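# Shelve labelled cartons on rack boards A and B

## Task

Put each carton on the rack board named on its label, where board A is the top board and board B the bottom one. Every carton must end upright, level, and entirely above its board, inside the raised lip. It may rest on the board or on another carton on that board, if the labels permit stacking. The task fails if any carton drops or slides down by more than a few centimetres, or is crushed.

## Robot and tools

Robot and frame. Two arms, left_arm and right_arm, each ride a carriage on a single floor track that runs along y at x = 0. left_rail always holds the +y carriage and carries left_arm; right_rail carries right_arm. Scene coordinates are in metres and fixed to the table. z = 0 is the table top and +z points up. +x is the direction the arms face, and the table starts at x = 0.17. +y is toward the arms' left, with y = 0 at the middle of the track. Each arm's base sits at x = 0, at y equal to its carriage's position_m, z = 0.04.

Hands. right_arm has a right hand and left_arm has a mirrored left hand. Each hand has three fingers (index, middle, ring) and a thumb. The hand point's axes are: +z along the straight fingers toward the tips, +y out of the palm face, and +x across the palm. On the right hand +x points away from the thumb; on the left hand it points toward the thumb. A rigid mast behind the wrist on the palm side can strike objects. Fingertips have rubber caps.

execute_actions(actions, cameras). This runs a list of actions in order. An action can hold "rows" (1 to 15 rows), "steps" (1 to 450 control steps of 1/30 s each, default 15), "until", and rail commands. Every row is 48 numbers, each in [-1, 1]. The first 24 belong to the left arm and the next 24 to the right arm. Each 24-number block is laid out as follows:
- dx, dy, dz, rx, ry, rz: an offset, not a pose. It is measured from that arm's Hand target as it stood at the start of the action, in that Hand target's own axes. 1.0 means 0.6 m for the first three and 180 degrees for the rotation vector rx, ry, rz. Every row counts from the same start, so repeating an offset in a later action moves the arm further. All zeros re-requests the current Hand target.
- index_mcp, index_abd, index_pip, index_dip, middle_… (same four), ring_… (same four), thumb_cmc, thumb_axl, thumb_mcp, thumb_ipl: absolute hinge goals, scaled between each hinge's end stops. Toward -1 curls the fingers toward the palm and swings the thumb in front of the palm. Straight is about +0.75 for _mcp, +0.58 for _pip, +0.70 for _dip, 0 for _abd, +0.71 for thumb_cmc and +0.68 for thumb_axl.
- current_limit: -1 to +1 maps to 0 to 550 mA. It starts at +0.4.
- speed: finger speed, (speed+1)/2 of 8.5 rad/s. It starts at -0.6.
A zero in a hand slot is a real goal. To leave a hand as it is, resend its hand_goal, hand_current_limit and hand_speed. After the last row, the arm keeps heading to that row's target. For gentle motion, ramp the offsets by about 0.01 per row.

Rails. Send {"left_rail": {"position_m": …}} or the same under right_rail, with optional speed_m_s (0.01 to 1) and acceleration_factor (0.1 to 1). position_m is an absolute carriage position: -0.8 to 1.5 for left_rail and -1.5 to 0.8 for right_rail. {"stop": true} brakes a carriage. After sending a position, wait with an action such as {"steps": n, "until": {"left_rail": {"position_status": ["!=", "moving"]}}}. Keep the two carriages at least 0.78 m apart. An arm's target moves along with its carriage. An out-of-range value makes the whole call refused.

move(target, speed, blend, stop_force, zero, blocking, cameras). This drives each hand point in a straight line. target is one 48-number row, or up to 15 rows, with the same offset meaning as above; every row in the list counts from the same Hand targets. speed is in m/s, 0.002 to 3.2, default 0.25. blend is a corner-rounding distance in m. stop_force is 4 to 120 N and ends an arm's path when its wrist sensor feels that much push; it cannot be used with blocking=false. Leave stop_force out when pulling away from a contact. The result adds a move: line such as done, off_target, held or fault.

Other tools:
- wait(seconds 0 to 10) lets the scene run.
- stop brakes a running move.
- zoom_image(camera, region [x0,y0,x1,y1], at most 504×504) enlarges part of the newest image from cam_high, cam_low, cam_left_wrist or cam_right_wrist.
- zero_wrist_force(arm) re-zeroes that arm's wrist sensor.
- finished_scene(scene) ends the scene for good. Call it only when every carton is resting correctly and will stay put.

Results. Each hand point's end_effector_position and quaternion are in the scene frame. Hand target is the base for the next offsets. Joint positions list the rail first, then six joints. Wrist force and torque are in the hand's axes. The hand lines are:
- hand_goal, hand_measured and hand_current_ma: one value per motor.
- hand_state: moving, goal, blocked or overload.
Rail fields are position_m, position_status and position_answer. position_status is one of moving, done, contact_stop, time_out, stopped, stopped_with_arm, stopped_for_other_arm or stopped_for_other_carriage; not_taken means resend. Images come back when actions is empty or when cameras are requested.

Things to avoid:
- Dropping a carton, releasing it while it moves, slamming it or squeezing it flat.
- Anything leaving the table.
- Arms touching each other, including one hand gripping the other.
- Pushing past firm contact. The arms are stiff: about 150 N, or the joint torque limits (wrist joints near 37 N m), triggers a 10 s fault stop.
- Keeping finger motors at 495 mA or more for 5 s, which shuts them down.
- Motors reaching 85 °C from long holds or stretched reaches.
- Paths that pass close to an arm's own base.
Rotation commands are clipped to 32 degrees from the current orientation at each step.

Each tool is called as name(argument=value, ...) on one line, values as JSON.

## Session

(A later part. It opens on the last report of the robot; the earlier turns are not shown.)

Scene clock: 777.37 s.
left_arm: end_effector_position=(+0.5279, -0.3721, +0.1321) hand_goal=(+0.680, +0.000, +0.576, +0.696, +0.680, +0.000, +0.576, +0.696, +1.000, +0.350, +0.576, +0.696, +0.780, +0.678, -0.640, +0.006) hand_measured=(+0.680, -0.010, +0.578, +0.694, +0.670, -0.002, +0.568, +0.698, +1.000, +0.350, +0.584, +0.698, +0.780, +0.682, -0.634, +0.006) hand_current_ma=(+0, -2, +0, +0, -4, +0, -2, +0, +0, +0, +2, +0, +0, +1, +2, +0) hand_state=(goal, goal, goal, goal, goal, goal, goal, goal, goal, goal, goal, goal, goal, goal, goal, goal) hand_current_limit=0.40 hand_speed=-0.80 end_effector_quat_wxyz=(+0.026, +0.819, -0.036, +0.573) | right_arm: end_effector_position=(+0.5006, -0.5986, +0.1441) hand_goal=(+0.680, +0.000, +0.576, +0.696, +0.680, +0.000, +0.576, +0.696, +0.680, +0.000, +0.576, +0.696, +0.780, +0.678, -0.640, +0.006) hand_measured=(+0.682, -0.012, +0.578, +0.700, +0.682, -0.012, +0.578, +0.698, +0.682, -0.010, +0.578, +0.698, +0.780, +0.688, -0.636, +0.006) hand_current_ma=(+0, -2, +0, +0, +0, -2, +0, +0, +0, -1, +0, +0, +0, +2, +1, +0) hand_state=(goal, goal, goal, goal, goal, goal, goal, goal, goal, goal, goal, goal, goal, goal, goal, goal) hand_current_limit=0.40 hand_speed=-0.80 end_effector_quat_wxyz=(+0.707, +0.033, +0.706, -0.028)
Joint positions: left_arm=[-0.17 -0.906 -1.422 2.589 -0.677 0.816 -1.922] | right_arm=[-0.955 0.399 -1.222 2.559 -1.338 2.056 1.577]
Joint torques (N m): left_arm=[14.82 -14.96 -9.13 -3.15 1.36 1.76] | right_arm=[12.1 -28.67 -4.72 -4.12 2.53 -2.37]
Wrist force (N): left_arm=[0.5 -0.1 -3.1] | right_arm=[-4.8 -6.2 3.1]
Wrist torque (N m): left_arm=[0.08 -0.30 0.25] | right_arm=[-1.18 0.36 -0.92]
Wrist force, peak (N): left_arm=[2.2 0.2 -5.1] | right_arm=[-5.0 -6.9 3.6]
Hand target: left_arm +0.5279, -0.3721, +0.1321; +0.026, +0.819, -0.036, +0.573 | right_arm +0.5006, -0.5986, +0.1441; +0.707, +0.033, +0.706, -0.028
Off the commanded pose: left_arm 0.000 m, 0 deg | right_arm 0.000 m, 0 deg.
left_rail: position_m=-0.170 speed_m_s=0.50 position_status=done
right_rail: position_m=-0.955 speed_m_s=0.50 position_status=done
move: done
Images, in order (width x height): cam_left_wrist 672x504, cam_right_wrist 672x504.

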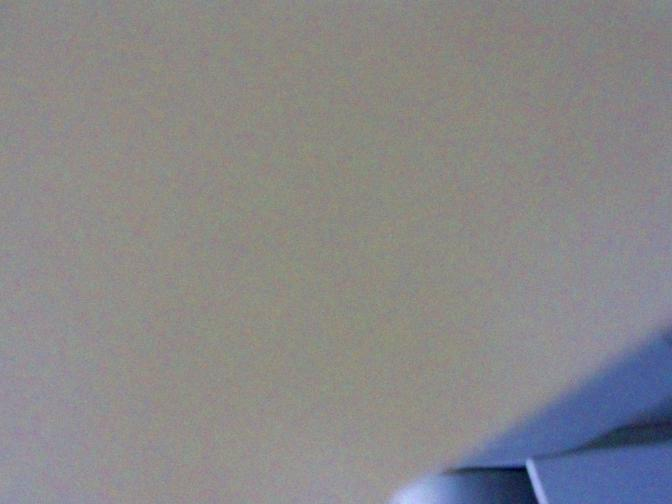

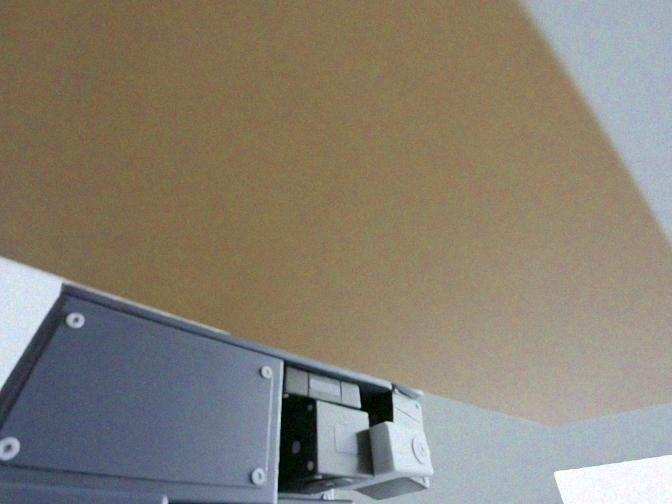

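move(target=[-0.00855,0,-0.0235,0,0,0,0.68,0,0.576,0.696,0.68,0,0.576,0.696,1.0,0.35,0.576,0.696,0.78,0.678,-0.64,0.005,0.4,-0.8,0,0,-0.01,0,0,0,0.68,0,0.576,0.696,0.68,0,0.576,0.696,0.68,0,0.576,0.696,0.78,0.678,-0.64,0.005,0.4,-0.8], speed=0.03, cameras=["cam_left_wrist", "cam_right_wrist", "cam_high"])

Scene clock: 779.63 s.
left_arm: end_effector_position=(+0.5130, -0.3708, +0.1321) hand_goal=(+0.680, +0.000, +0.576, +0.696, +0.680, +0.000, +0.576, +0.696, +1.000, +0.350, +0.576, +0.696, +0.780, +0.678, -0.640, +0.006) hand_measured=(+0.680, -0.010, +0.578, +0.694, +0.670, -0.002, +0.568, +0.698, +1.000, +0.350, +0.584, +0.698, +0.780, +0.682, -0.634, +0.006) hand_current_ma=(+0, -2, +0, +0, -4, +0, -2, +0, +0, +0, +2, +0, +0, +1, +2, +0) hand_state=(goal, goal, goal, goal, goal, goal, goal, goal, goal, goal, goal, goal, goal, goal, goal, goal) hand_current_limit=0.40 hand_speed=-0.80 end_effector_quat_wxyz=(+0.026, +0.819, -0.036, +0.573) | right_arm: end_effector_position=(+0.4946, -0.5980, +0.1441) hand_goal=(+0.680, +0.000, +0.576, +0.696, +0.680, +0.000, +0.576, +0.696, +0.680, +0.000, +0.576, +0.696, +0.780, +0.678, -0.640, +0.006) hand_measured=(+0.682, -0.012, +0.578, +0.700, +0.682, -0.012, +0.578, +0.698, +0.682, -0.010, +0.578, +0.698, +0.780, +0.688, -0.636, +0.006) hand_current_ma=(+0, -2, +0, +0, +0, -2, +0, +0, +0, -1, +0, +0, +0, +2, +1, +0) hand_state=(goal, goal, goal, goal, goal, goal, goal, goal, goal, goal, goal, goal, goal, goal, goal, goal) hand_current_limit=0.40 hand_speed=-0.80 end_effector_quat_wxyz=(+0.707, +0.033, +0.706, -0.028)
Joint positions: left_arm=[-0.17 -0.95 -1.438 2.616 -0.668 0.777 -1.952] | right_arm=[-0.955 0.407 -1.224 2.566 -1.342 2.065 1.577]
Joint torques (N m): left_arm=[-19.49 -36.81 -7.13 2.36 -3.29 -2.84] | right_arm=[11.73 -51.25 -2.21 -4.18 3.51 -2.62]
Wrist force (N): left_arm=[0.8 -0.3 -0.6] | right_arm=[-4.6 -6.6 2.8]
Wrist torque (N m): left_arm=[0.11 -0.23 0.25] | right_arm=[-1.21 0.35 -0.92]
Wrist force, peak (N): left_arm=[0.5 0.1 -3.2] | right_arm=[-4.7 -6.6 3.3]
Hand target: left_arm +0.5130, -0.3708, +0.1321; +0.026, +0.819, -0.036, +0.573 | right_arm +0.4946, -0.5980, +0.1441; +0.707, +0.033, +0.706, -0.028
Off the commanded pose: left_arm 0.000 m, 0 deg | right_arm 0.000 m, 0 deg.
left_rail: position_m=-0.170 speed_m_s=0.50 position_status=done
right_rail: position_m=-0.955 speed_m_s=0.50 position_status=done
move: done
Images, in order (width x height): cam_high 672x504, cam_left_wrist 672x504, cam_right_wrist 672x504.

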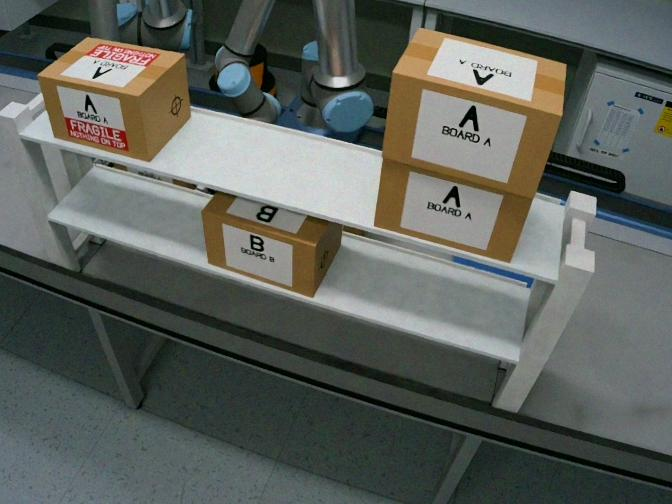

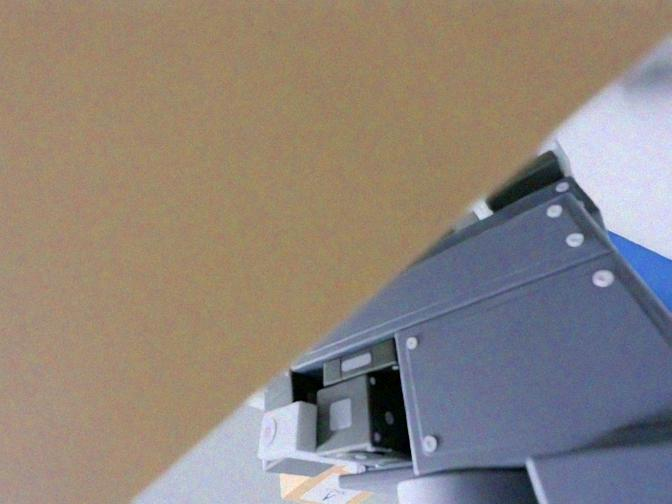

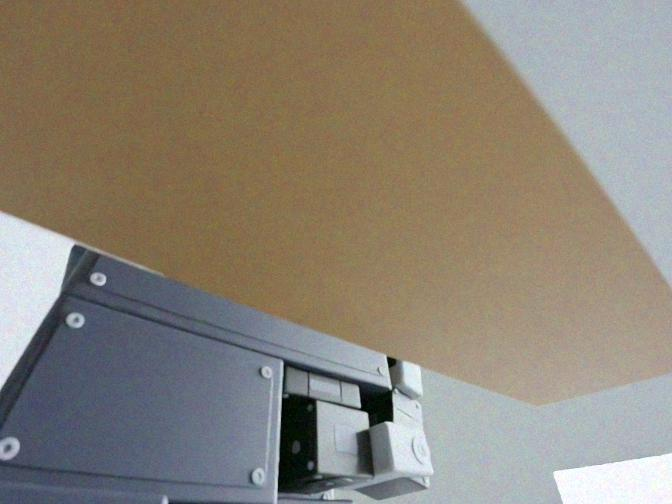

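move(target=[0,0.07,0,0,0,0,0.68,0,0.576,0.696,0.68,0,0.576,0.696,1.0,0.35,0.576,0.696,0.78,0.678,-0.64,0.005,0.4,-0.8,0,0.0767,0,0,0,0,0.68,0,0.576,0.696,0.68,0,0.576,0.696,0.68,0,0.576,0.696,0.78,0.678,-0.64,0.005,0.4,-0.8], speed=0.03, stop_force=8)

move(target=[0,0.04,0,0,0,0,0.68,0,0.576,0.696,0.68,0,0.576,0.696,1.0,0.35,0.576,0.696,0.78,0.678,-0.64,0.005,0.4,-0.8,0,0.04,0,0,0,0,0.68,0,0.576,0.696,0.68,0,0.576,0.696,0.68,0,0.576,0.696,0.78,0.678,-0.64,0.005,0.4,-0.8], speed=0.01, stop_force=7, cameras=["cam_left_wrist", "cam_right_wrist"])

Scene clock: 783.80 s.
left_arm: end_effector_position=(+0.5093, -0.4127, +0.1322) hand_goal=(+0.680, +0.000, +0.576, +0.696, +0.680, +0.000, +0.576, +0.696, +1.000, +0.350, +0.576, +0.696, +0.780, +0.678, -0.640, +0.006) hand_measured=(+0.680, -0.010, +0.578, +0.694, +0.670, -0.002, +0.568, +0.698, +1.000, +0.350, +0.584, +0.698, +0.780, +0.682, -0.634, +0.006) hand_current_ma=(+0, -2, +0, +0, -4, +0, -2, +0, +0, +0, +2, +0, +0, +1, +2, +0) hand_state=(goal, goal, goal, goal, goal, goal, goal, goal, goal, goal, goal, goal, goal, goal, goal, goal) hand_current_limit=0.40 hand_speed=-0.80 end_effector_quat_wxyz=(+0.026, +0.819, -0.036, +0.573) | right_arm: end_effector_position=(+0.4986, -0.5522, +0.1444) hand_goal=(+0.680, +0.000, +0.576, +0.696, +0.680, +0.000, +0.576, +0.696, +0.680, +0.000, +0.576, +0.696, +0.780, +0.678, -0.640, +0.006) hand_measured=(+0.682, -0.012, +0.578, +0.700, +0.682, -0.012, +0.578, +0.698, +0.682, -0.010, +0.578, +0.698, +0.782, +0.684, -0.636, +0.006) hand_current_ma=(+0, -2, +0, +0, +0, -2, +0, +0, +0, -1, +0, +0, +0, +1, +1, +0) hand_state=(goal, goal, goal, goal, goal, goal, goal, goal, goal, goal, goal, goal, goal, goal, goal, goal) hand_current_limit=0.40 hand_speed=-0.80 end_effector_quat_wxyz=(+0.707, +0.033, +0.706, -0.028)
Joint positions: left_arm=[-0.17 -1.053 -1.401 2.581 -0.61 0.688 -2.031] | right_arm=[-0.955 0.516 -1.195 2.489 -1.295 2.174 1.576]
Joint torques (N m): left_arm=[-20.64 -14.9 -23.59 4.4 -3.84 -2.46] | right_arm=[13.27 -32.74 -23.55 0.08 3.08 -0.01]
Wrist force (N): left_arm=[0.9 -0.9 0.0] | right_arm=[-3.8 -10.5 1.6]
Wrist torque (N m): left_arm=[0.11 -0.23 0.27] | right_arm=[-1.46 0.21 -0.74]
Wrist force, peak (N): left_arm=[1.3 -0.8 -0.5] | right_arm=[-4.4 -10.3 1.0]
Hand target: left_arm +0.5093, -0.4127, +0.1322; +0.026, +0.819, -0.036, +0.573 | right_arm +0.4986, -0.5522, +0.1444; +0.707, +0.033, +0.706, -0.028
Off the commanded pose: left_arm 0.000 m, 0 deg | right_arm 0.000 m, 0 deg.
left_rail: position_m=-0.170 speed_m_s=0.50 position_status=done
right_rail: position_m=-0.955 speed_m_s=0.50 position_status=done
move: done

Scene clock: 786.00 s.
left_arm: end_effector_position=(+0.5085, -0.4210, +0.1322) hand_goal=(+0.680, +0.000, +0.576, +0.696, +0.680, +0.000, +0.576, +0.696, +1.000, +0.350, +0.576, +0.696, +0.780, +0.678, -0.640, +0.006) hand_measured=(+0.694, -0.008, +0.580, +0.694, +0.702, +0.022, +0.586, +0.698, +1.000, +0.324, +0.594, +0.698, +0.784, +0.682, -0.634, +0.006) hand_current_ma=(+6, -1, +1, +0, +13, +9, +3, +0, +0, -13, +9, +0, +1, +1, +2, +0) hand_state=(goal, goal, goal, goal, blocked, blocked, goal, goal, goal, blocked, goal, goal, goal, goal, goal, goal) hand_current_limit=0.40 hand_speed=-0.80 end_effector_quat_wxyz=(+0.026, +0.819, -0.036, +0.573) | right_arm: end_effector_position=(+0.4995, -0.5414, +0.1444) hand_goal=(+0.680, +0.000, +0.576, +0.696, +0.680, +0.000, +0.576, +0.696, +0.680, +0.000, +0.576, +0.696, +0.780, +0.678, -0.640, +0.006) hand_measured=(+0.682, -0.012, +0.578, +0.700, +0.682, -0.012, +0.578, +0.698, +0.682, -0.010, +0.578, +0.698, +0.790, +0.674, -0.634, +0.006) hand_current_ma=(+0, -2, +0, +0, +0, -2, +0, +0, +0, -1, +0, +0, +2, +0, +1, +0) hand_state=(goal, goal, goal, goal, goal, goal, goal, goal, goal, goal, goal, goal, goal, goal, goal, goal) hand_current_limit=0.40 hand_speed=-0.80 end_effector_quat_wxyz=(+0.707, +0.033, +0.706, -0.029)
Joint positions: left_arm=[-0.17 -1.072 -1.393 2.573 -0.597 0.673 -2.047] | right_arm=[-0.955 0.539 -1.187 2.471 -1.284 2.197 1.576]
Joint torques (N m): left_arm=[10.09 -41.75 -10.34 -2.18 1.58 1.71] | right_arm=[-13.28 -57.51 -6.66 -4.42 -4.03 0.6]
Wrist force (N): left_arm=[-0.7 -6.6 1.2] | right_arm=[-3.9 -10.8 1.0]
Wrist torque (N m): left_arm=[-0.22 -0.07 0.04] | right_arm=[-1.49 0.22 -0.73]
Wrist force, peak (N): left_arm=[1.0 -11.0 3.5] | right_arm=[-1.3 -19.0 -1.0]
Hand target: left_arm +0.5085, -0.4210, +0.1322; +0.026, +0.819, -0.036, +0.573 (not the last commanded pose) | right_arm +0.4995, -0.5414, +0.1444; +0.707, +0.033, +0.706, -0.029 (not the last commanded pose)
Off the commanded pose: left_arm 0.016 m, 0 deg | right_arm 0.013 m, 0 deg.
left_rail: position_m=-0.170 speed_m_s=0.50 position_status=done
right_rail: position_m=-0.955 speed_m_s=0.50 position_status=done
move: contact (left_arm, right_arm)
Images, in order (width x height): cam_left_wrist 672x504, cam_right_wrist 672x504.

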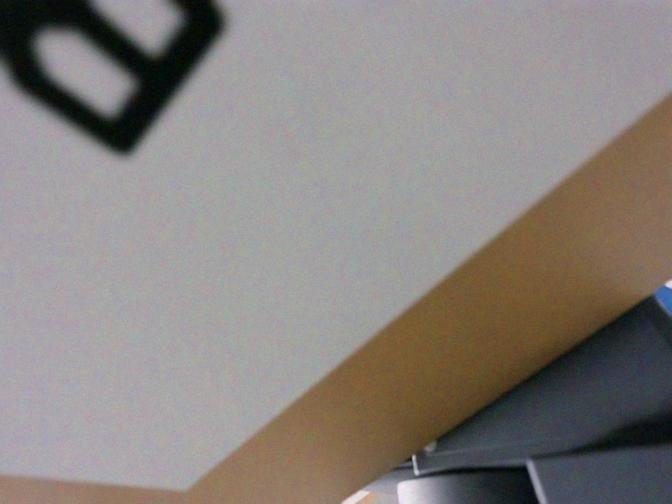

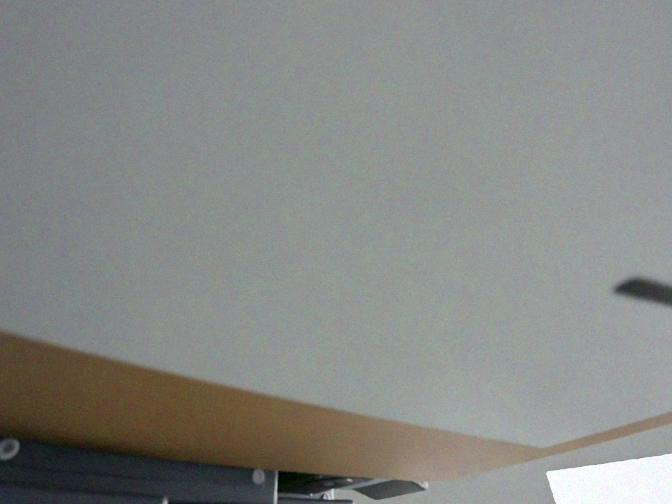

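move(target=[-0.0027,-0.0262,-0.0074,0.01828,0,-0.00665,0.68,0,0.576,0.696,0.68,0,0.576,0.696,1.0,0.35,0.576,0.696,0.78,0.678,-0.64,0.005,0.4,-0.8,0,-0.0234,0.0075,-0.01944,0,0,0.68,0,0.576,0.696,0.68,0,0.576,0.696,0.68,0,0.576,0.696,0.78,0.678,-0.64,0.005,0.4,-0.8], speed=0.03)

move(target=[0,0.05,0,0,0,0,0.68,0,0.576,0.696,0.68,0,0.576,0.696,1.0,0.35,0.576,0.696,0.78,0.678,-0.64,0.005,0.4,-0.8,0,0.05,0,0,0,0,0.68,0,0.576,0.696,0.68,0,0.576,0.696,0.68,0,0.576,0.696,0.78,0.678,-0.64,0.005,0.4,-0.8], speed=0.008, stop_force=6, cameras=["cam_left_wrist", "cam_right_wrist"])

Scene clock: 789.77 s.
left_arm: end_effector_position=(+0.5052, -0.4049, +0.1322) hand_goal=(+0.680, +0.000, +0.576, +0.696, +0.680, +0.000, +0.576, +0.696, +1.000, +0.350, +0.576, +0.696, +0.780, +0.678, -0.640, +0.006) hand_measured=(+0.682, -0.008, +0.580, +0.694, +0.680, +0.002, +0.578, +0.698, +1.000, +0.328, +0.582, +0.698, +0.780, +0.682, -0.634, +0.006) hand_current_ma=(+0, -1, +0, +0, +0, +0, +0, +0, +0, -10, +1, +0, +0, +1, +2, +0) hand_state=(goal, goal, goal, goal, goal, goal, goal, goal, goal, blocked, goal, goal, goal, goal, goal, goal) hand_current_limit=0.40 hand_speed=-0.80 end_effector_quat_wxyz=(+0.008, +0.819, -0.011, +0.573) | right_arm: end_effector_position=(+0.5027, -0.5558, +0.1443) hand_goal=(+0.680, +0.000, +0.576, +0.696, +0.680, +0.000, +0.576, +0.696, +0.680, +0.000, +0.576, +0.696, +0.780, +0.678, -0.640, +0.006) hand_measured=(+0.682, -0.012, +0.578, +0.700, +0.682, -0.012, +0.578, +0.698, +0.682, -0.010, +0.578, +0.698, +0.780, +0.678, -0.634, +0.006) hand_current_ma=(+0, -2, +0, +0, +0, -2, +0, +0, +0, -1, +0, +0, +0, +0, +1, +0) hand_state=(goal, goal, goal, goal, goal, goal, goal, goal, goal, goal, goal, goal, goal, goal, goal, goal) hand_current_limit=0.40 hand_speed=-0.80 end_effector_quat_wxyz=(+0.708, +0.011, +0.707, -0.007)
Joint positions: left_arm=[-0.17 -1.101 -1.384 2.582 -0.545 0.6 -2.135] | right_arm=[-0.955 0.461 -1.202 2.509 -1.308 2.058 1.576]
Joint torques (N m): left_arm=[-19.37 -14.33 -5.81 4.84 -4.38 -2.74] | right_arm=[-13.83 -54.59 -3.95 -4.19 -3.32 -3.02]
Wrist force (N): left_arm=[0.9 -0.2 -0.6] | right_arm=[-4.5 -6.1 2.7]
Wrist torque (N m): left_arm=[0.14 -0.23 0.24] | right_arm=[-1.14 0.34 -0.87]
Wrist force, peak (N): left_arm=[-0.8 -7.6 1.5] | right_arm=[-3.3 -11.8 1.5]
Hand target: left_arm +0.5052, -0.4049, +0.1322; +0.008, +0.819, -0.011, +0.573 | right_arm +0.5028, -0.5558, +0.1443; +0.708, +0.011, +0.707, -0.007
Off the commanded pose: left_arm 0.000 m, 0 deg | right_arm 0.000 m, 0 deg.
left_rail: position_m=-0.170 speed_m_s=0.50 position_status=done
right_rail: position_m=-0.955 speed_m_s=0.50 position_status=done
move: done

Scene clock: 792.80 s.
left_arm: end_effector_position=(+0.5048, -0.4198, +0.1322) hand_goal=(+0.680, +0.000, +0.576, +0.696, +0.680, +0.000, +0.576, +0.696, +1.000, +0.350, +0.576, +0.696, +0.780, +0.678, -0.640, +0.006) hand_measured=(+0.682, -0.008, +0.580, +0.694, +0.680, +0.002, +0.578, +0.698, +1.000, +0.328, +0.582, +0.698, +0.786, +0.676, -0.634, +0.006) hand_current_ma=(+0, -1, +0, +0, +0, +0, +0, +0, +0, -10, +1, +0, +1, +0, +2, +0) hand_state=(goal, goal, goal, goal, goal, goal, goal, goal, goal, blocked, goal, goal, goal, goal, goal, goal) hand_current_limit=0.40 hand_speed=-0.80 end_effector_quat_wxyz=(+0.008, +0.819, -0.011, +0.573) | right_arm: end_effector_position=(+0.5031, -0.5408, +0.1444) hand_goal=(+0.680, +0.000, +0.576, +0.696, +0.680, +0.000, +0.576, +0.696, +0.680, +0.000, +0.576, +0.696, +0.780, +0.678, -0.640, +0.006) hand_measured=(+0.692, -0.010, +0.578, +0.700, +0.696, -0.010, +0.580, +0.698, +0.700, -0.008, +0.580, +0.698, +0.782, +0.680, -0.634, +0.006) hand_current_ma=(+3, -1, +0, +0, +5, -1, +0, +0, +8, -1, +0, +0, +0, +0, +1, +0) hand_state=(goal, goal, goal, goal, goal, goal, goal, goal, blocked, goal, goal, goal, goal, goal, goal, goal) hand_current_limit=0.40 hand_speed=-0.80 end_effector_quat_wxyz=(+0.708, +0.011, +0.707, -0.007)
Joint positions: left_arm=[-0.17 -1.128 -1.367 2.563 -0.518 0.578 -2.165] | right_arm=[-0.955 0.496 -1.193 2.485 -1.293 2.093 1.576]
Joint torques (N m): left_arm=[11.77 -41.67 -8.76 -2 1.71 1.86] | right_arm=[-11.38 -57.32 -5.35 -4.12 -3.81 -2.65]
Wrist force (N): left_arm=[-1.2 -4.8 -0.6] | right_arm=[-3.7 -10.3 3.7]
Wrist torque (N m): left_arm=[-0.27 -0.03 0.01] | right_arm=[-1.40 0.32 -0.83]
Wrist force, peak (N): left_arm=[-0.8 -11.1 -1.8] | right_arm=[-4.3 -17.5 3.0]
Hand target: left_arm +0.5048, -0.4198, +0.1322; +0.008, +0.819, -0.011, +0.573 (not the last commanded pose) | right_arm +0.5031, -0.5408, +0.1444; +0.708, +0.011, +0.707, -0.007 (not the last commanded pose)
Off the commanded pose: left_arm 0.015 m, 0 deg | right_arm 0.015 m, 0 deg.
left_rail: position_m=-0.170 speed_m_s=0.50 position_status=done
right_rail: position_m=-0.955 speed_m_s=0.50 position_status=done
move: contact (left_arm, right_arm)
Images, in order (width x height): cam_left_wrist 672x504, cam_right_wrist 672x504.

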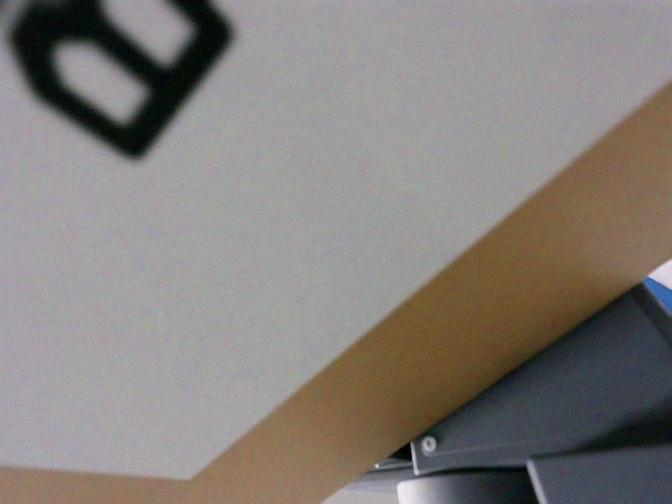

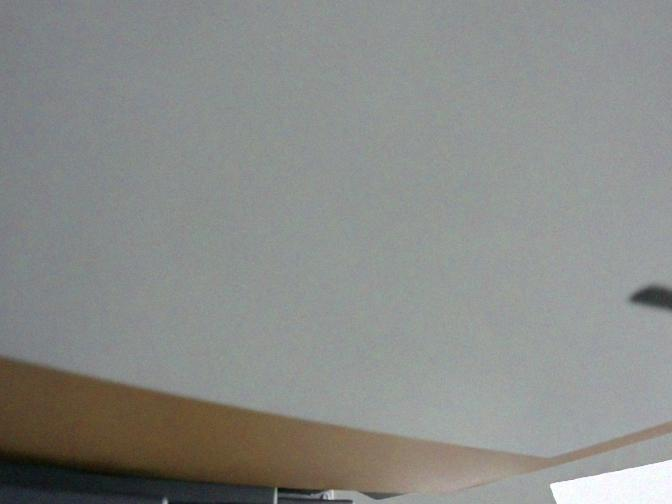

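move(target=[0.001,-0.016,0.0027,-0.0094,0,0.00342,0.68,0,0.576,0.696,0.68,0,0.576,0.696,1.0,0.35,0.576,0.696,0.78,0.678,-0.64,0.005,0.4,-0.8,0,-0.0173,-0.0027,0.01,0,0,0.68,0,0.576,0.696,0.68,0,0.576,0.696,0.68,0,0.576,0.696,0.78,0.678,-0.64,0.005,0.4,-0.8], speed=0.03)

move(target=[0,0.04,0,0,0,0,0.68,0,0.576,0.696,0.68,0,0.576,0.696,1.0,0.35,0.576,0.696,0.78,0.678,-0.64,0.005,0.4,-0.8,0,0.04,0,0,0,0,0.68,0,0.576,0.696,0.68,0,0.576,0.696,0.68,0,0.576,0.696,0.78,0.678,-0.64,0.005,0.4,-0.8], speed=0.006, stop_force=5, cameras=["cam_left_wrist", "cam_right_wrist"])

Scene clock: 794.97 s.
left_arm: end_effector_position=(+0.5068, -0.4103, +0.1322) hand_goal=(+0.680, +0.000, +0.576, +0.696, +0.680, +0.000, +0.576, +0.696, +1.000, +0.350, +0.576, +0.696, +0.780, +0.678, -0.640, +0.006) hand_measured=(+0.682, -0.008, +0.580, +0.694, +0.680, +0.002, +0.578, +0.698, +1.000, +0.328, +0.582, +0.698, +0.780, +0.678, -0.634, +0.006) hand_current_ma=(+0, -1, +0, +0, +0, +0, +0, +0, +0, -10, +1, +0, +0, +0, +2, +0) hand_state=(goal, goal, goal, goal, goal, goal, goal, goal, goal, blocked, goal, goal, goal, goal, goal, goal) hand_current_limit=0.40 hand_speed=-0.80 end_effector_quat_wxyz=(+0.017, +0.819, -0.024, +0.573) | right_arm: end_effector_position=(+0.5013, -0.5511, +0.1443) hand_goal=(+0.680, +0.000, +0.576, +0.696, +0.680, +0.000, +0.576, +0.696, +0.680, +0.000, +0.576, +0.696, +0.780, +0.678, -0.640, +0.006) hand_measured=(+0.684, -0.010, +0.578, +0.700, +0.682, -0.010, +0.578, +0.698, +0.684, -0.008, +0.578, +0.698, +0.780, +0.680, -0.634, +0.006) hand_current_ma=(+0, -1, +0, +0, +0, -1, +0, +0, +0, -1, +0, +0, +0, +0, +1, +0) hand_state=(goal, goal, goal, goal, goal, goal, goal, goal, goal, goal, goal, goal, goal, goal, goal, goal) hand_current_limit=0.40 hand_speed=-0.80 end_effector_quat_wxyz=(+0.707, +0.022, +0.706, -0.018)
Joint positions: left_arm=[-0.17 -1.081 -1.393 2.581 -0.577 0.641 -2.083] | right_arm=[-0.955 0.496 -1.196 2.494 -1.298 2.124 1.576]
Joint torques (N m): left_arm=[12.99 -40.48 -6.93 -1.81 1.49 2.78] | right_arm=[-14.93 -56.99 -3.81 -4.17 3.56 2.71]
Wrist force (N): left_arm=[0.6 -0.2 -0.5] | right_arm=[-4.5 -6.3 3.1]
Wrist torque (N m): left_arm=[0.14 -0.19 -0.06] | right_arm=[-1.19 0.31 -0.86]
Wrist force, peak (N): left_arm=[-1.2 -5.3 -0.9] | right_arm=[-4.0 -10.3 4.4]
Hand target: left_arm +0.5068, -0.4103, +0.1322; +0.017, +0.819, -0.024, +0.573 | right_arm +0.5013, -0.5511, +0.1443; +0.707, +0.022, +0.706, -0.018
Off the commanded pose: left_arm 0.000 m, 0 deg | right_arm 0.000 m, 0 deg.
left_rail: position_m=-0.170 speed_m_s=0.50 position_status=done
right_rail: position_m=-0.955 speed_m_s=0.50 position_status=done
move: done

Scene clock: 797.77 s.
left_arm: end_effector_position=(+0.5062, -0.4197, +0.1322) hand_goal=(+0.680, +0.000, +0.576, +0.696, +0.680, +0.000, +0.576, +0.696, +1.000, +0.350, +0.576, +0.696, +0.780, +0.678, -0.640, +0.006) hand_measured=(+0.682, -0.008, +0.580, +0.694, +0.694, +0.008, +0.582, +0.698, +1.000, +0.326, +0.592, +0.698, +0.780, +0.678, -0.634, +0.006) hand_current_ma=(+0, -1, +0, +0, +6, +1, +2, +0, +0, -11, +7, +0, +0, +0, +2, +0) hand_state=(goal, goal, goal, goal, goal, goal, goal, goal, goal, blocked, goal, goal, goal, goal, goal, goal) hand_current_limit=0.40 hand_speed=-0.80 end_effector_quat_wxyz=(+0.017, +0.819, -0.024, +0.573) | right_arm: end_effector_position=(+0.5017, -0.5427, +0.1444) hand_goal=(+0.680, +0.000, +0.576, +0.696, +0.680, +0.000, +0.576, +0.696, +0.680, +0.000, +0.576, +0.696, +0.780, +0.678, -0.640, +0.006) hand_measured=(+0.682, -0.010, +0.578, +0.700, +0.682, -0.010, +0.578, +0.698, +0.686, -0.008, +0.578, +0.698, +0.782, +0.678, -0.634, +0.006) hand_current_ma=(+0, -1, +0, +0, +0, -1, +0, +0, +1, -1, +0, +0, +0, +0, +1, +0) hand_state=(goal, goal, goal, goal, goal, goal, goal, goal, goal, goal, goal, goal, goal, goal, goal, goal) hand_current_limit=0.40 hand_speed=-0.80 end_effector_quat_wxyz=(+0.707, +0.022, +0.706, -0.018)
Joint positions: left_arm=[-0.17 -1.1 -1.383 2.571 -0.562 0.625 -2.101] | right_arm=[-0.955 0.514 -1.191 2.48 -1.29 2.142 1.576]
Joint torques (N m): left_arm=[12.79 -40.39 -7.73 -2.61 1.76 1.82] | right_arm=[-15.36 -57.7 -4.12 -4.07 -2.38 0.24]
Wrist force (N): left_arm=[0.4 -2.6 -0.3] | right_arm=[-4.4 -7.3 2.7]
Wrist torque (N m): left_arm=[0.19 -0.20 0.24] | right_arm=[-1.26 0.30 -0.85]
Wrist force, peak (N): left_arm=[0.8 -7.6 -0.8] | right_arm=[-4.1 -11.7 0.9]
Hand target: left_arm +0.5062, -0.4197, +0.1322; +0.017, +0.819, -0.024, +0.573 (not the last commanded pose) | right_arm +0.5017, -0.5427, +0.1444; +0.707, +0.022, +0.706, -0.018 (not the last commanded pose)
Off the commanded pose: left_arm 0.015 m, 0 deg | right_arm 0.016 m, 0 deg.
left_rail: position_m=-0.170 speed_m_s=0.50 position_status=done
right_rail: position_m=-0.955 speed_m_s=0.50 position_status=done
move: contact (left_arm, right_arm)
Images, in order (width x height): cam_left_wrist 672x504, cam_right_wrist 672x504.

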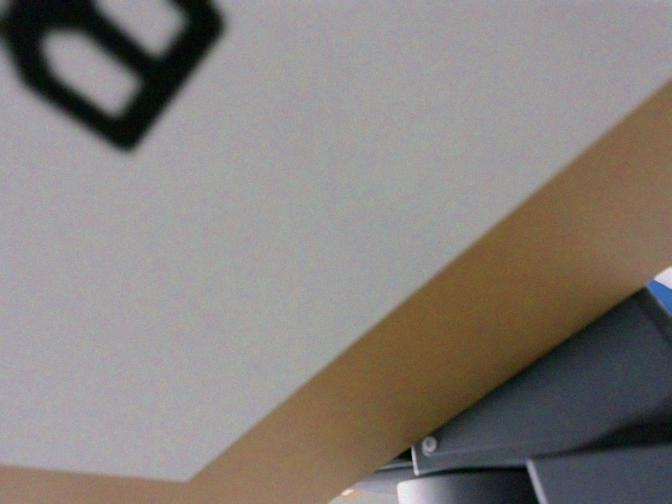

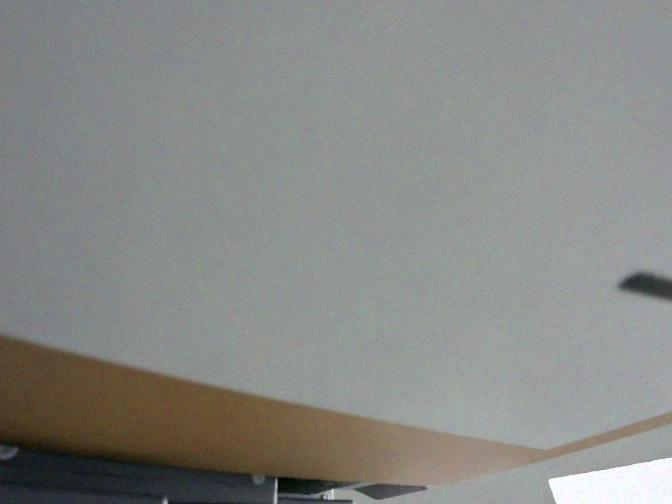

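move(target=[0,0.02,0,0,0,0,0.68,0,0.576,0.696,0.68,0,0.576,0.696,1.0,0.35,0.576,0.696,0.78,0.678,-0.64,0.005,0.4,-0.8,0,0.02,0,0,0,0,0.68,0,0.576,0.696,0.68,0,0.576,0.696,0.68,0,0.576,0.696,0.78,0.678,-0.64,0.005,0.4,-0.8], speed=0.003, stop_force=30)

Scene clock: 801.23 s.
left_arm: end_effector_position=(+0.5060, -0.4239, +0.1322) hand_goal=(+0.680, +0.000, +0.576, +0.696, +0.680, +0.000, +0.576, +0.696, +1.000, +0.350, +0.576, +0.696, +0.780, +0.678, -0.640, +0.006) hand_measured=(+0.682, -0.008, +0.580, +0.694, +0.690, +0.010, +0.584, +0.698, +1.000, +0.326, +0.588, +0.698, +0.822, +0.684, -0.622, +0.006) hand_current_ma=(+0, -1, +0, +0, +4, +2, +2, +0, +0, -11, +5, +0, +42, +2, +14, +0) hand_state=(goal, goal, goal, goal, goal, goal, goal, goal, goal, blocked, goal, goal, blocked, goal, goal, goal) hand_current_limit=0.40 hand_speed=-0.80 end_effector_quat_wxyz=(+0.017, +0.819, -0.024, +0.573) | right_arm: end_effector_position=(+0.5020, -0.5386, +0.1444) hand_goal=(+0.680, +0.000, +0.576, +0.696, +0.680, +0.000, +0.576, +0.696, +0.680, +0.000, +0.576, +0.696, +0.780, +0.678, -0.640, +0.006) hand_measured=(+0.682, -0.010, +0.578, +0.700, +0.684, -0.010, +0.578, +0.698, +0.688, -0.008, +0.578, +0.698, +0.830, +0.670, -0.622, +0.006) hand_current_ma=(+0, -1, +0, +0, +0, -1, +0, +0, +1, -1, +0, +0, +39, -2, +10, +0) hand_state=(goal, goal, goal, goal, goal, goal, goal, goal, goal, goal, goal, goal, blocked, goal, goal, goal) hand_current_limit=0.40 hand_speed=-0.80 end_effector_quat_wxyz=(+0.707, +0.022, +0.706, -0.018)
Joint positions: left_arm=[-0.17 -1.108 -1.378 2.566 -0.555 0.619 -2.11] | right_arm=[-0.955 0.523 -1.188 2.473 -1.286 2.151 1.576]
Joint torques (N m): left_arm=[0.62 -42 -21.03 -4.4 5.17 3.8] | right_arm=[-5.32 -57.85 -15.18 -5.31 -8.57 -1.24]
Wrist force (N): left_arm=[-3.1 -29.7 3.8] | right_arm=[-2.1 -34.6 1.8]
Wrist torque (N m): left_arm=[-2.60 0.04 -0.76] | right_arm=[-3.60 0.03 0.06]
Wrist force, peak (N): left_arm=[-2.9 -33.1 4.1] | right_arm=[-2.2 -38.4 1.8]
Hand target: left_arm +0.5060, -0.4239, +0.1322; +0.017, +0.819, -0.024, +0.573 (not the last commanded pose) | right_arm +0.5020, -0.5386, +0.1444; +0.707, +0.022, +0.706, -0.018 (not the last commanded pose)
Off the commanded pose: left_arm 0.008 m, 0 deg | right_arm 0.008 m, 0 deg.
left_rail: position_m=-0.170 speed_m_s=0.50 position_status=done
right_rail: position_m=-0.955 speed_m_s=0.50 position_status=done
move: contact (left_arm, right_arm)

move(target=[0,0.0016,0,0,0,0,0.62,0,0.576,0.696,0.62,0,0.576,0.696,1.0,0.35,0.576,0.696,0.78,0.678,-0.64,0.005,0.4,-0.8,0,0.0016,0,0,0,0,0.60,0,0.576,0.696,0.60,0,0.576,0.696,0.60,0,0.576,0.696,0.78,0.678,-0.64,0.005,0.4,-0.8], speed=0.003)

Scene clock: 802.93 s.
left_arm: end_effector_position=(+0.5059, -0.4248, +0.1322) hand_goal=(+0.620, +0.000, +0.576, +0.696, +0.620, +0.000, +0.576, +0.696, +1.000, +0.350, +0.576, +0.696, +0.780, +0.678, -0.640, +0.006) hand_measured=(+0.676, -0.004, +0.592, +0.694, +0.686, +0.012, +0.598, +0.698, +1.000, +0.326, +0.590, +0.698, +0.844, +0.684, -0.614, +0.006) hand_current_ma=(+73, +0, +6, +0, +97, +3, +12, +0, +0, -11, +5, +0, +88, +2, +28, +0) hand_state=(blocked, goal, goal, goal, blocked, goal, blocked, goal, goal, blocked, goal, goal, blocked, goal, blocked, goal) hand_current_limit=0.40 hand_speed=-0.80 end_effector_quat_wxyz=(+0.017, +0.819, -0.024, +0.573) | right_arm: end_effector_position=(+0.5020, -0.5376, +0.1444) hand_goal=(+0.600, +0.000, +0.576, +0.696, +0.600, +0.000, +0.576, +0.696, +0.600, +0.000, +0.576, +0.696, +0.780, +0.678, -0.640, +0.006) hand_measured=(+0.674, -0.010, +0.588, +0.700, +0.678, -0.010, +0.588, +0.698, +0.682, -0.008, +0.586, +0.698, +0.838, +0.670, -0.618, +0.006) hand_current_ma=(+96, -1, +3, +0, +103, -1, +3, +0, +117, -1, +2, +0, +54, -2, +13, +0) hand_state=(blocked, goal, goal, goal, blocked, goal, goal, goal, blocked, goal, goal, goal, blocked, goal, blocked, goal) hand_current_limit=0.40 hand_speed=-0.80 end_effector_quat_wxyz=(+0.707, +0.022, +0.706, -0.018)
Joint positions: left_arm=[-0.17 -1.11 -1.377 2.565 -0.554 0.617 -2.112] | right_arm=[-0.955 0.525 -1.187 2.471 -1.285 2.153 1.576]
Joint torques (N m): left_arm=[-43.19 -17.52 -49.29 0.1 2.39 -0.79] | right_arm=[32.1 -36.92 -42.36 -1.79 -4.33 -1.64]
Wrist force (N): left_arm=[-1.7 -51.6 3.3] | right_arm=[-2.9 -57.9 1.1]
Wrist torque (N m): left_arm=[-3.32 0.03 -1.05] | right_arm=[-3.78 0.11 -0.29]
Wrist force, peak (N): left_arm=[-1.7 -51.6 3.3] | right_arm=[-2.9 -57.9 1.1]
Hand target: left_arm +0.5059, -0.4248, +0.1322; +0.017, +0.819, -0.024, +0.573 | right_arm +0.5020, -0.5376, +0.1444; +0.707, +0.022, +0.706, -0.018
Off the commanded pose: left_arm 0.000 m, 0 deg | right_arm 0.000 m, 0 deg.
left_rail: position_m=-0.170 speed_m_s=0.50 position_status=done
right_rail: position_m=-0.955 speed_m_s=0.50 position_status=done
move: done

move(target=[0.1567,0.0010,-0.0570,0,0,0,0.62,0,0.576,0.696,0.62,0,0.576,0.696,1.0,0.35,0.576,0.696,0.78,0.678,-0.64,0.005,0.4,-0.8,-0.1667,0.0010,0,0,0,0,0.60,0,0.576,0.696,0.60,0,0.576,0.696,0.60,0,0.576,0.696,0.78,0.678,-0.64,0.005,0.4,-0.8], speed=0.04)

Scene clock: 806.70 s.
left_arm: end_effector_position=(+0.5060, -0.4254, +0.2322) hand_goal=(+0.620, +0.000, +0.576, +0.696, +0.620, +0.000, +0.576, +0.696, +1.000, +0.350, +0.576, +0.696, +0.780, +0.678, -0.640, +0.006) hand_measured=(+0.678, -0.018, +0.594, +0.694, +0.686, +0.006, +0.600, +0.698, +1.000, +0.322, +0.592, +0.698, +0.846, +0.684, -0.612, +0.006) hand_current_ma=(+78, -7, +8, +0, +97, +1, +15, +0, +0, -14, +7, +0, +92, +2, +29, +0) hand_state=(blocked, goal, goal, goal, blocked, goal, blocked, goal, goal, blocked, goal, goal, blocked, goal, blocked, goal) hand_current_limit=0.40 hand_speed=-0.80 end_effector_quat_wxyz=(+0.017, +0.819, -0.024, +0.573) | right_arm: end_effector_position=(+0.5019, -0.5376, +0.2444) hand_goal=(+0.600, +0.000, +0.576, +0.696, +0.600, +0.000, +0.576, +0.696, +0.600, +0.000, +0.576, +0.696, +0.780, +0.678, -0.640, +0.006) hand_measured=(+0.674, -0.014, +0.592, +0.700, +0.676, -0.014, +0.590, +0.698, +0.678, -0.008, +0.588, +0.698, +0.844, +0.668, -0.616, +0.006) hand_current_ma=(+96, -2, +4, +0, +102, -2, +3, +0, +107, -1, +2, +0, +66, -2, +16, +0) hand_state=(blocked, goal, goal, goal, blocked, goal, goal, goal, blocked, goal, goal, goal, blocked, goal, blocked, goal) hand_current_limit=0.40 hand_speed=-0.80 end_effector_quat_wxyz=(+0.707, +0.022, +0.706, -0.018)
Joint positions: left_arm=[-0.17 -1.111 -1.623 2.503 -0.246 0.617 -2.112] | right_arm=[-0.955 0.525 -1.423 2.44 -1.018 2.154 1.576]
Joint torques (N m): left_arm=[-45.78 -32.81 -60.71 -1.53 2.76 -1.01] | right_arm=[33.85 -53.82 -55.92 -3.21 -5.07 -0.66]
Wrist force (N): left_arm=[-4.7 -58.3 4.2] | right_arm=[4.4 -62.2 1.7]
Wrist torque (N m): left_arm=[-3.83 -0.43 -0.69] | right_arm=[-4.55 0.25 0.49]
Wrist force, peak (N): left_arm=[-4.2 -59.0 3.6] | right_arm=[4.4 -62.2 1.7]
Hand target: left_arm +0.5060, -0.4254, +0.2322; +0.017, +0.819, -0.024, +0.573 | right_arm +0.5019, -0.5376, +0.2444; +0.707, +0.022, +0.706, -0.018
Off the commanded pose: left_arm 0.000 m, 0 deg | right_arm 0.000 m, 0 deg.
left_rail: position_m=-0.170 speed_m_s=0.50 position_status=done
right_rail: position_m=-0.955 speed_m_s=0.50 position_status=done
move: done

move(target=[0.2977,0.0007,-0.1083,0,0,0,0.62,0,0.576,0.696,0.62,0,0.576,0.696,1.0,0.35,0.576,0.696,0.78,0.678,-0.64,0.005,0.4,-0.8,-0.3167,0.0007,0,0,0,0,0.60,0,0.576,0.696,0.60,0,0.576,0.696,0.60,0,0.576,0.696,0.78,0.678,-0.64,0.005,0.4,-0.8], speed=0.06)

Scene clock: 809.43 s.
left_arm: end_effector_position=(+0.5060, -0.4254, +0.2424) hand_goal=(+0.620, +0.000, +0.576, +0.696, +0.620, +0.000, +0.576, +0.696, +1.000, +0.350, +0.576, +0.696, +0.780, +0.678, -0.640, +0.006) hand_measured=(+0.682, -0.018, +0.596, +0.694, +0.692, +0.002, +0.604, +0.698, +1.000, +0.318, +0.602, +0.698, +0.832, +0.688, -0.612, +0.006) hand_current_ma=(+90, -7, +10, +0, +112, +0, +20, +0, +0, -19, +17, +0, +60, +4, +29, +0) hand_state=(blocked, goal, blocked, goal, blocked, goal, blocked, goal, goal, blocked, blocked, goal, blocked, goal, blocked, goal) hand_current_limit=0.40 hand_speed=-0.80 end_effector_quat_wxyz=(+0.017, +0.819, -0.024, +0.573) | right_arm: end_effector_position=(+0.5019, -0.5377, +0.2467) hand_goal=(+0.600, +0.000, +0.576, +0.696, +0.600, +0.000, +0.576, +0.696, +0.600, +0.000, +0.576, +0.696, +0.780, +0.678, -0.640, +0.006) hand_measured=(+0.676, -0.004, +0.596, +0.700, +0.674, -0.006, +0.590, +0.698, +0.666, -0.004, +0.588, +0.698, +0.872, +0.672, -0.606, +0.006) hand_current_ma=(+101, +0, +7, +0, +93, -1, +3, +0, +75, +0, +2, +0, +135, -1, +32, +0) hand_state=(blocked, goal, blocked, goal, blocked, goal, goal, goal, blocked, goal, goal, goal, blocked, goal, blocked, goal) hand_current_limit=0.40 hand_speed=-0.80 end_effector_quat_wxyz=(+0.707, +0.023, +0.706, -0.018)
Joint positions: left_arm=[-0.17 -1.111 -1.644 2.495 -0.216 0.617 -2.112] | right_arm=[-0.955 0.525 -1.428 2.439 -1.012 2.154 1.576]
Joint torques (N m): left_arm=[-26.43 -40.7 -74.48 -4.42 6.49 -4.23] | right_arm=[30.65 -17.13 -32.29 -6.34 -9.43 -0.29]
Wrist force (N): left_arm=[-21.3 -66.5 10.0] | right_arm=[-12.6 -69.1 1.3]
Wrist torque (N m): left_arm=[-3.79 1.20 1.18] | right_arm=[-5.06 1.81 0.79]
Wrist force, peak (N): left_arm=[-21.3 -66.5 10.0] | right_arm=[-11.3 -69.5 1.6]
Hand target: left_arm +0.5060, -0.4254, +0.2425; +0.017, +0.819, -0.024, +0.573 (not the last commanded pose) | right_arm +0.5019, -0.5377, +0.2466; +0.707, +0.022, +0.706, -0.018 (not the last commanded pose)
Off the commanded pose: left_arm 0.180 m, 0 deg | right_arm 0.188 m, 0 deg.
left_rail: position_m=-0.170 speed_m_s=0.50 position_status=done
right_rail: position_m=-0.955 speed_m_s=0.50 position_status=done
move: held (right_arm; a check stopped the path), off_target (left_arm; braked when a check withheld steps of right_arm); limits=held
pose unreachable (right arm): on one or more control steps of this call, first in action 0 (counted from 0), this arm could not follow its commanded pose, so it was not sent that pose on those steps. It may still have moved: this result reports where it is.
cause: moving toward the commanded pose would bring a part of the arm too close to another arm (a part of this arm just beyond joint 7 (wrist 3) and a part of the left arm just beyond its joint 7 (wrist 3), 10 mm apart when this arm was first held).

move(target=[0,0,0,0,0,0,0.62,0,0.576,0.696,0.62,0,0.576,0.696,1.0,0.35,0.576,0.696,0.78,0.678,-0.64,0.005,0.4,-0.8,-0.0110,0,0,0,0,0,0.60,0,0.576,0.696,0.60,0,0.576,0.696,0.60,0,0.576,0.696,0.78,0.678,-0.64,0.005,0.4,-0.8], speed=0.01, cameras=["cam_high", "cam_left_wrist", "cam_right_wrist"])

Scene clock: 812.13 s.
left_arm: end_effector_position=(+0.5060, -0.4255, +0.2425) hand_goal=(+0.620, +0.000, +0.576, +0.696, +0.620, +0.000, +0.576, +0.696, +1.000, +0.350, +0.576, +0.696, +0.780, +0.678, -0.640, +0.006) hand_measured=(+0.680, -0.018, +0.596, +0.694, +0.688, +0.004, +0.604, +0.698, +1.000, +0.318, +0.598, +0.698, +0.840, +0.688, -0.612, +0.006) hand_current_ma=(+85, -7, +10, +0, +105, +0, +20, +0, +0, -19, +12, +0, +76, +4, +29, +0) hand_state=(blocked, goal, blocked, goal, blocked, goal, blocked, goal, goal, blocked, blocked, goal, blocked, goal, blocked, goal) hand_current_limit=0.40 hand_speed=-0.80 end_effector_quat_wxyz=(+0.017, +0.819, -0.024, +0.573) | right_arm: end_effector_position=(+0.5019, -0.5377, +0.2531) hand_goal=(+0.600, +0.000, +0.576, +0.696, +0.600, +0.000, +0.576, +0.696, +0.600, +0.000, +0.576, +0.696, +0.780, +0.678, -0.640, +0.006) hand_measured=(+0.676, -0.008, +0.596, +0.700, +0.674, -0.014, +0.596, +0.698, +0.674, -0.012, +0.592, +0.698, +0.868, +0.678, -0.606, +0.006) hand_current_ma=(+101, -1, +7, +0, +93, -3, +7, +0, +96, -2, +4, +0, +120, +0, +32, +0) hand_state=(blocked, goal, blocked, goal, blocked, goal, blocked, goal, blocked, goal, goal, goal, blocked, goal, blocked, goal) hand_current_limit=0.40 hand_speed=-0.80 end_effector_quat_wxyz=(+0.707, +0.022, +0.706, -0.018)
Joint positions: left_arm=[-0.17 -1.111 -1.644 2.495 -0.216 0.617 -2.112] | right_arm=[-0.955 0.525 -1.442 2.435 -0.994 2.154 1.576]
Joint torques (N m): left_arm=[-36.35 -22.91 -44.48 -5.5 7.86 2.81] | right_arm=[8.7 -54.99 -55.06 -3.15 -14.3 -2.58]
Wrist force (N): left_arm=[-2.9 -51.5 -0.6] | right_arm=[7.1 -55.4 4.8]
Wrist torque (N m): left_arm=[-3.62 -0.31 -0.43] | right_arm=[-4.00 0.29 0.00]
Wrist force, peak (N): left_arm=[-22.5 -68.2 10.3] | right_arm=[-12.9 -71.1 1.6]
Hand target: left_arm +0.5060, -0.4254, +0.2425; +0.017, +0.819, -0.024, +0.573 | right_arm +0.5019, -0.5377, +0.2532; +0.707, +0.022, +0.706, -0.018
Off the commanded pose: left_arm 0.000 m, 0 deg | right_arm 0.000 m, 0 deg.
left_rail: position_m=-0.170 speed_m_s=0.50 position_status=done
right_rail: position_m=-0.955 speed_m_s=0.50 position_status=done
move: done
Images, in order (width x height): cam_high 672x504, cam_left_wrist 672x504, cam_right_wrist 672x504.

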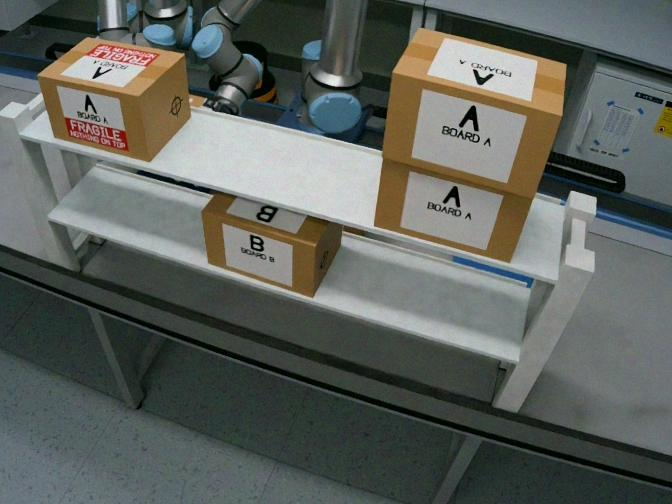

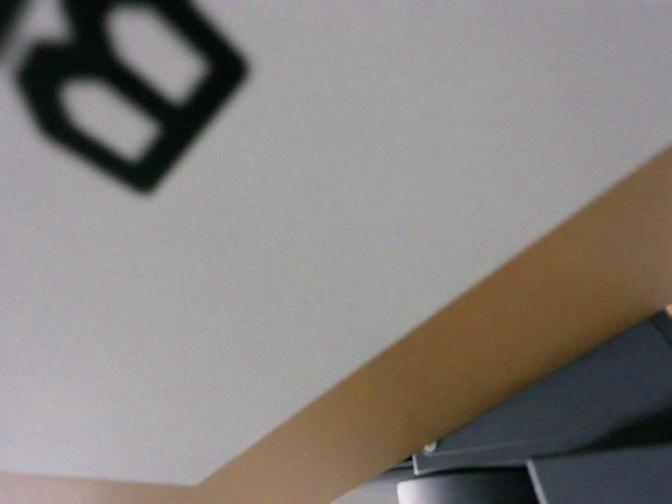

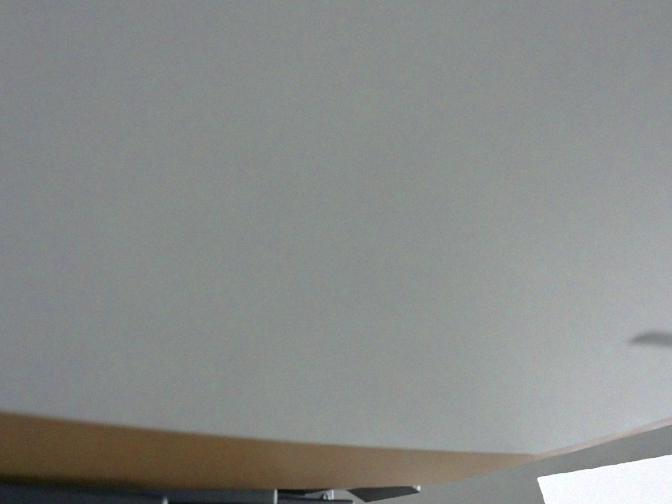

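move(target=[[0,0.0012,0,0,0,0,0.62,0,0.576,0.696,0.62,0,0.576,0.696,1.0,0.35,0.576,0.696,0.78,0.678,-0.64,0.005,0.4,-0.8,0,0.0012,0,0,0,0,0.60,0,0.576,0.696,0.60,0,0.576,0.696,0.60,0,0.576,0.696,0.78,0.678,-0.64,0.005,0.4,-0.8],[0.188,0.0014,-0.0684,0,0,0,0.62,0,0.576,0.696,0.62,0,0.576,0.696,1.0,0.35,0.576,0.696,0.78,0.678,-0.64,0.005,0.4,-0.8,-0.2,0.0014,0,0,0,0,0.60,0,0.576,0.696,0.60,0,0.576,0.696,0.60,0,0.576,0.696,0.78,0.678,-0.64,0.005,0.4,-0.8]], speed=[0.003, 0.035], cameras=["cam_high", "cam_left_wrist", "cam_right_wrist"])

Scene clock: 819.13 s.
left_arm: end_effector_position=(+0.5061, -0.4262, +0.3624) hand_goal=(+0.620, +0.000, +0.576, +0.696, +0.620, +0.000, +0.576, +0.696, +1.000, +0.350, +0.576, +0.696, +0.780, +0.678, -0.640, +0.006) hand_measured=(+0.680, -0.018, +0.596, +0.694, +0.688, +0.004, +0.604, +0.696, +1.000, +0.318, +0.596, +0.698, +0.844, +0.686, -0.612, +0.006) hand_current_ma=(+84, -7, +10, +0, +102, +0, +20, +0, +0, -19, +10, +0, +87, +3, +29, +0) hand_state=(blocked, goal, blocked, goal, blocked, goal, blocked, goal, goal, blocked, goal, goal, blocked, goal, blocked, goal) hand_current_limit=0.40 hand_speed=-0.80 end_effector_quat_wxyz=(+0.017, +0.819, -0.024, +0.573) | right_arm: end_effector_position=(+0.5018, -0.5376, +0.3732) hand_goal=(+0.600, +0.000, +0.576, +0.696, +0.600, +0.000, +0.576, +0.696, +0.600, +0.000, +0.576, +0.696, +0.780, +0.678, -0.640, +0.006) hand_measured=(+0.676, -0.008, +0.596, +0.700, +0.674, -0.016, +0.596, +0.698, +0.674, -0.014, +0.592, +0.698, +0.866, +0.678, -0.606, +0.006) hand_current_ma=(+99, -1, +7, +0, +93, -3, +7, +0, +96, -2, +4, +0, +119, +0, +32, +0) hand_state=(blocked, goal, blocked, goal, blocked, goal, blocked, goal, blocked, goal, goal, goal, blocked, goal, blocked, goal) hand_current_limit=0.40 hand_speed=-0.80 end_effector_quat_wxyz=(+0.707, +0.022, +0.706, -0.018)
Joint positions: left_arm=[-0.17 -1.112 -1.834 2.367 0.103 0.616 -2.113] | right_arm=[-0.955 0.526 -1.655 2.341 -0.686 2.154 1.576]
Joint torques (N m): left_arm=[-41.54 -14.62 -71.69 -4.4 10.53 -1.66] | right_arm=[17.7 -38.75 -71.27 -4.45 -19.6 0.72]
Wrist force (N): left_arm=[-2.9 -82.7 -1.5] | right_arm=[7.5 -84.3 6.0]
Wrist torque (N m): left_arm=[-6.24 -0.57 1.19] | right_arm=[-6.67 0.13 -0.91]
Wrist force, peak (N): left_arm=[-0.4 -96.5 0.6] | right_arm=[9.8 -97.7 4.7]
Hand target: left_arm +0.5061, -0.4262, +0.3625; +0.017, +0.819, -0.024, +0.573 | right_arm +0.5018, -0.5376, +0.3732; +0.707, +0.022, +0.706, -0.018
Off the commanded pose: left_arm 0.000 m, 0 deg | right_arm 0.000 m, 0 deg.
left_rail: position_m=-0.170 speed_m_s=0.50 position_status=done
right_rail: position_m=-0.955 speed_m_s=0.50 position_status=done
move: done
Images, in order (width x height): cam_high 672x504, cam_left_wrist 672x504, cam_right_wrist 672x504.

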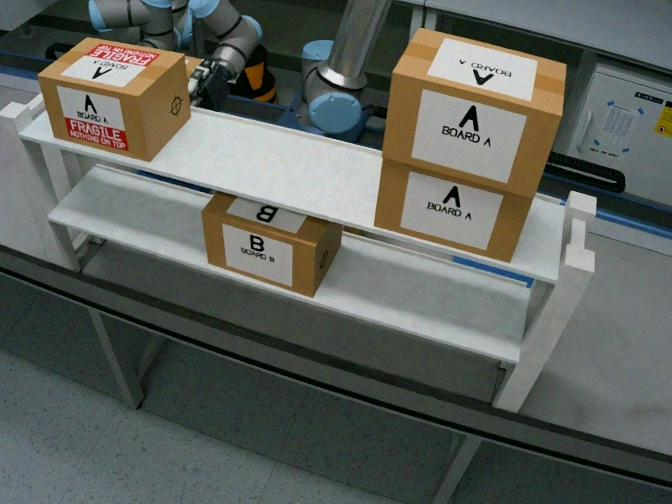

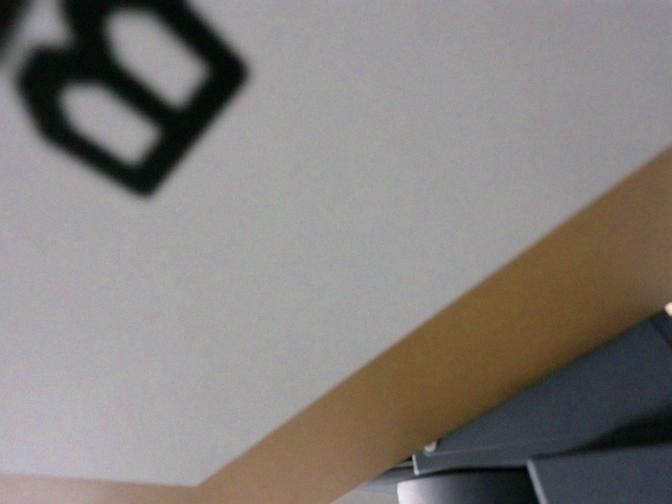

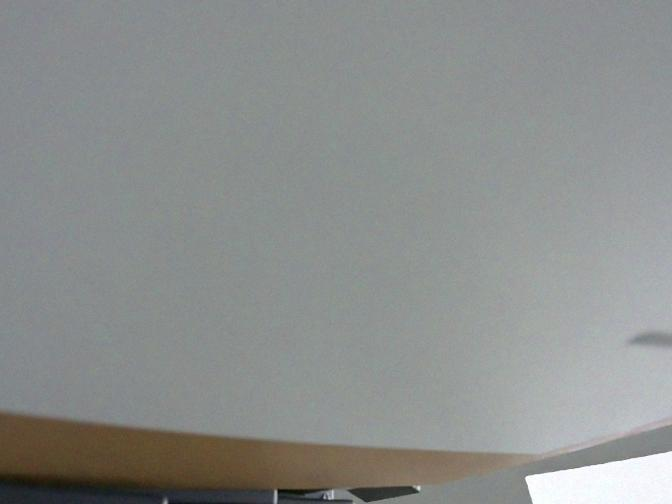

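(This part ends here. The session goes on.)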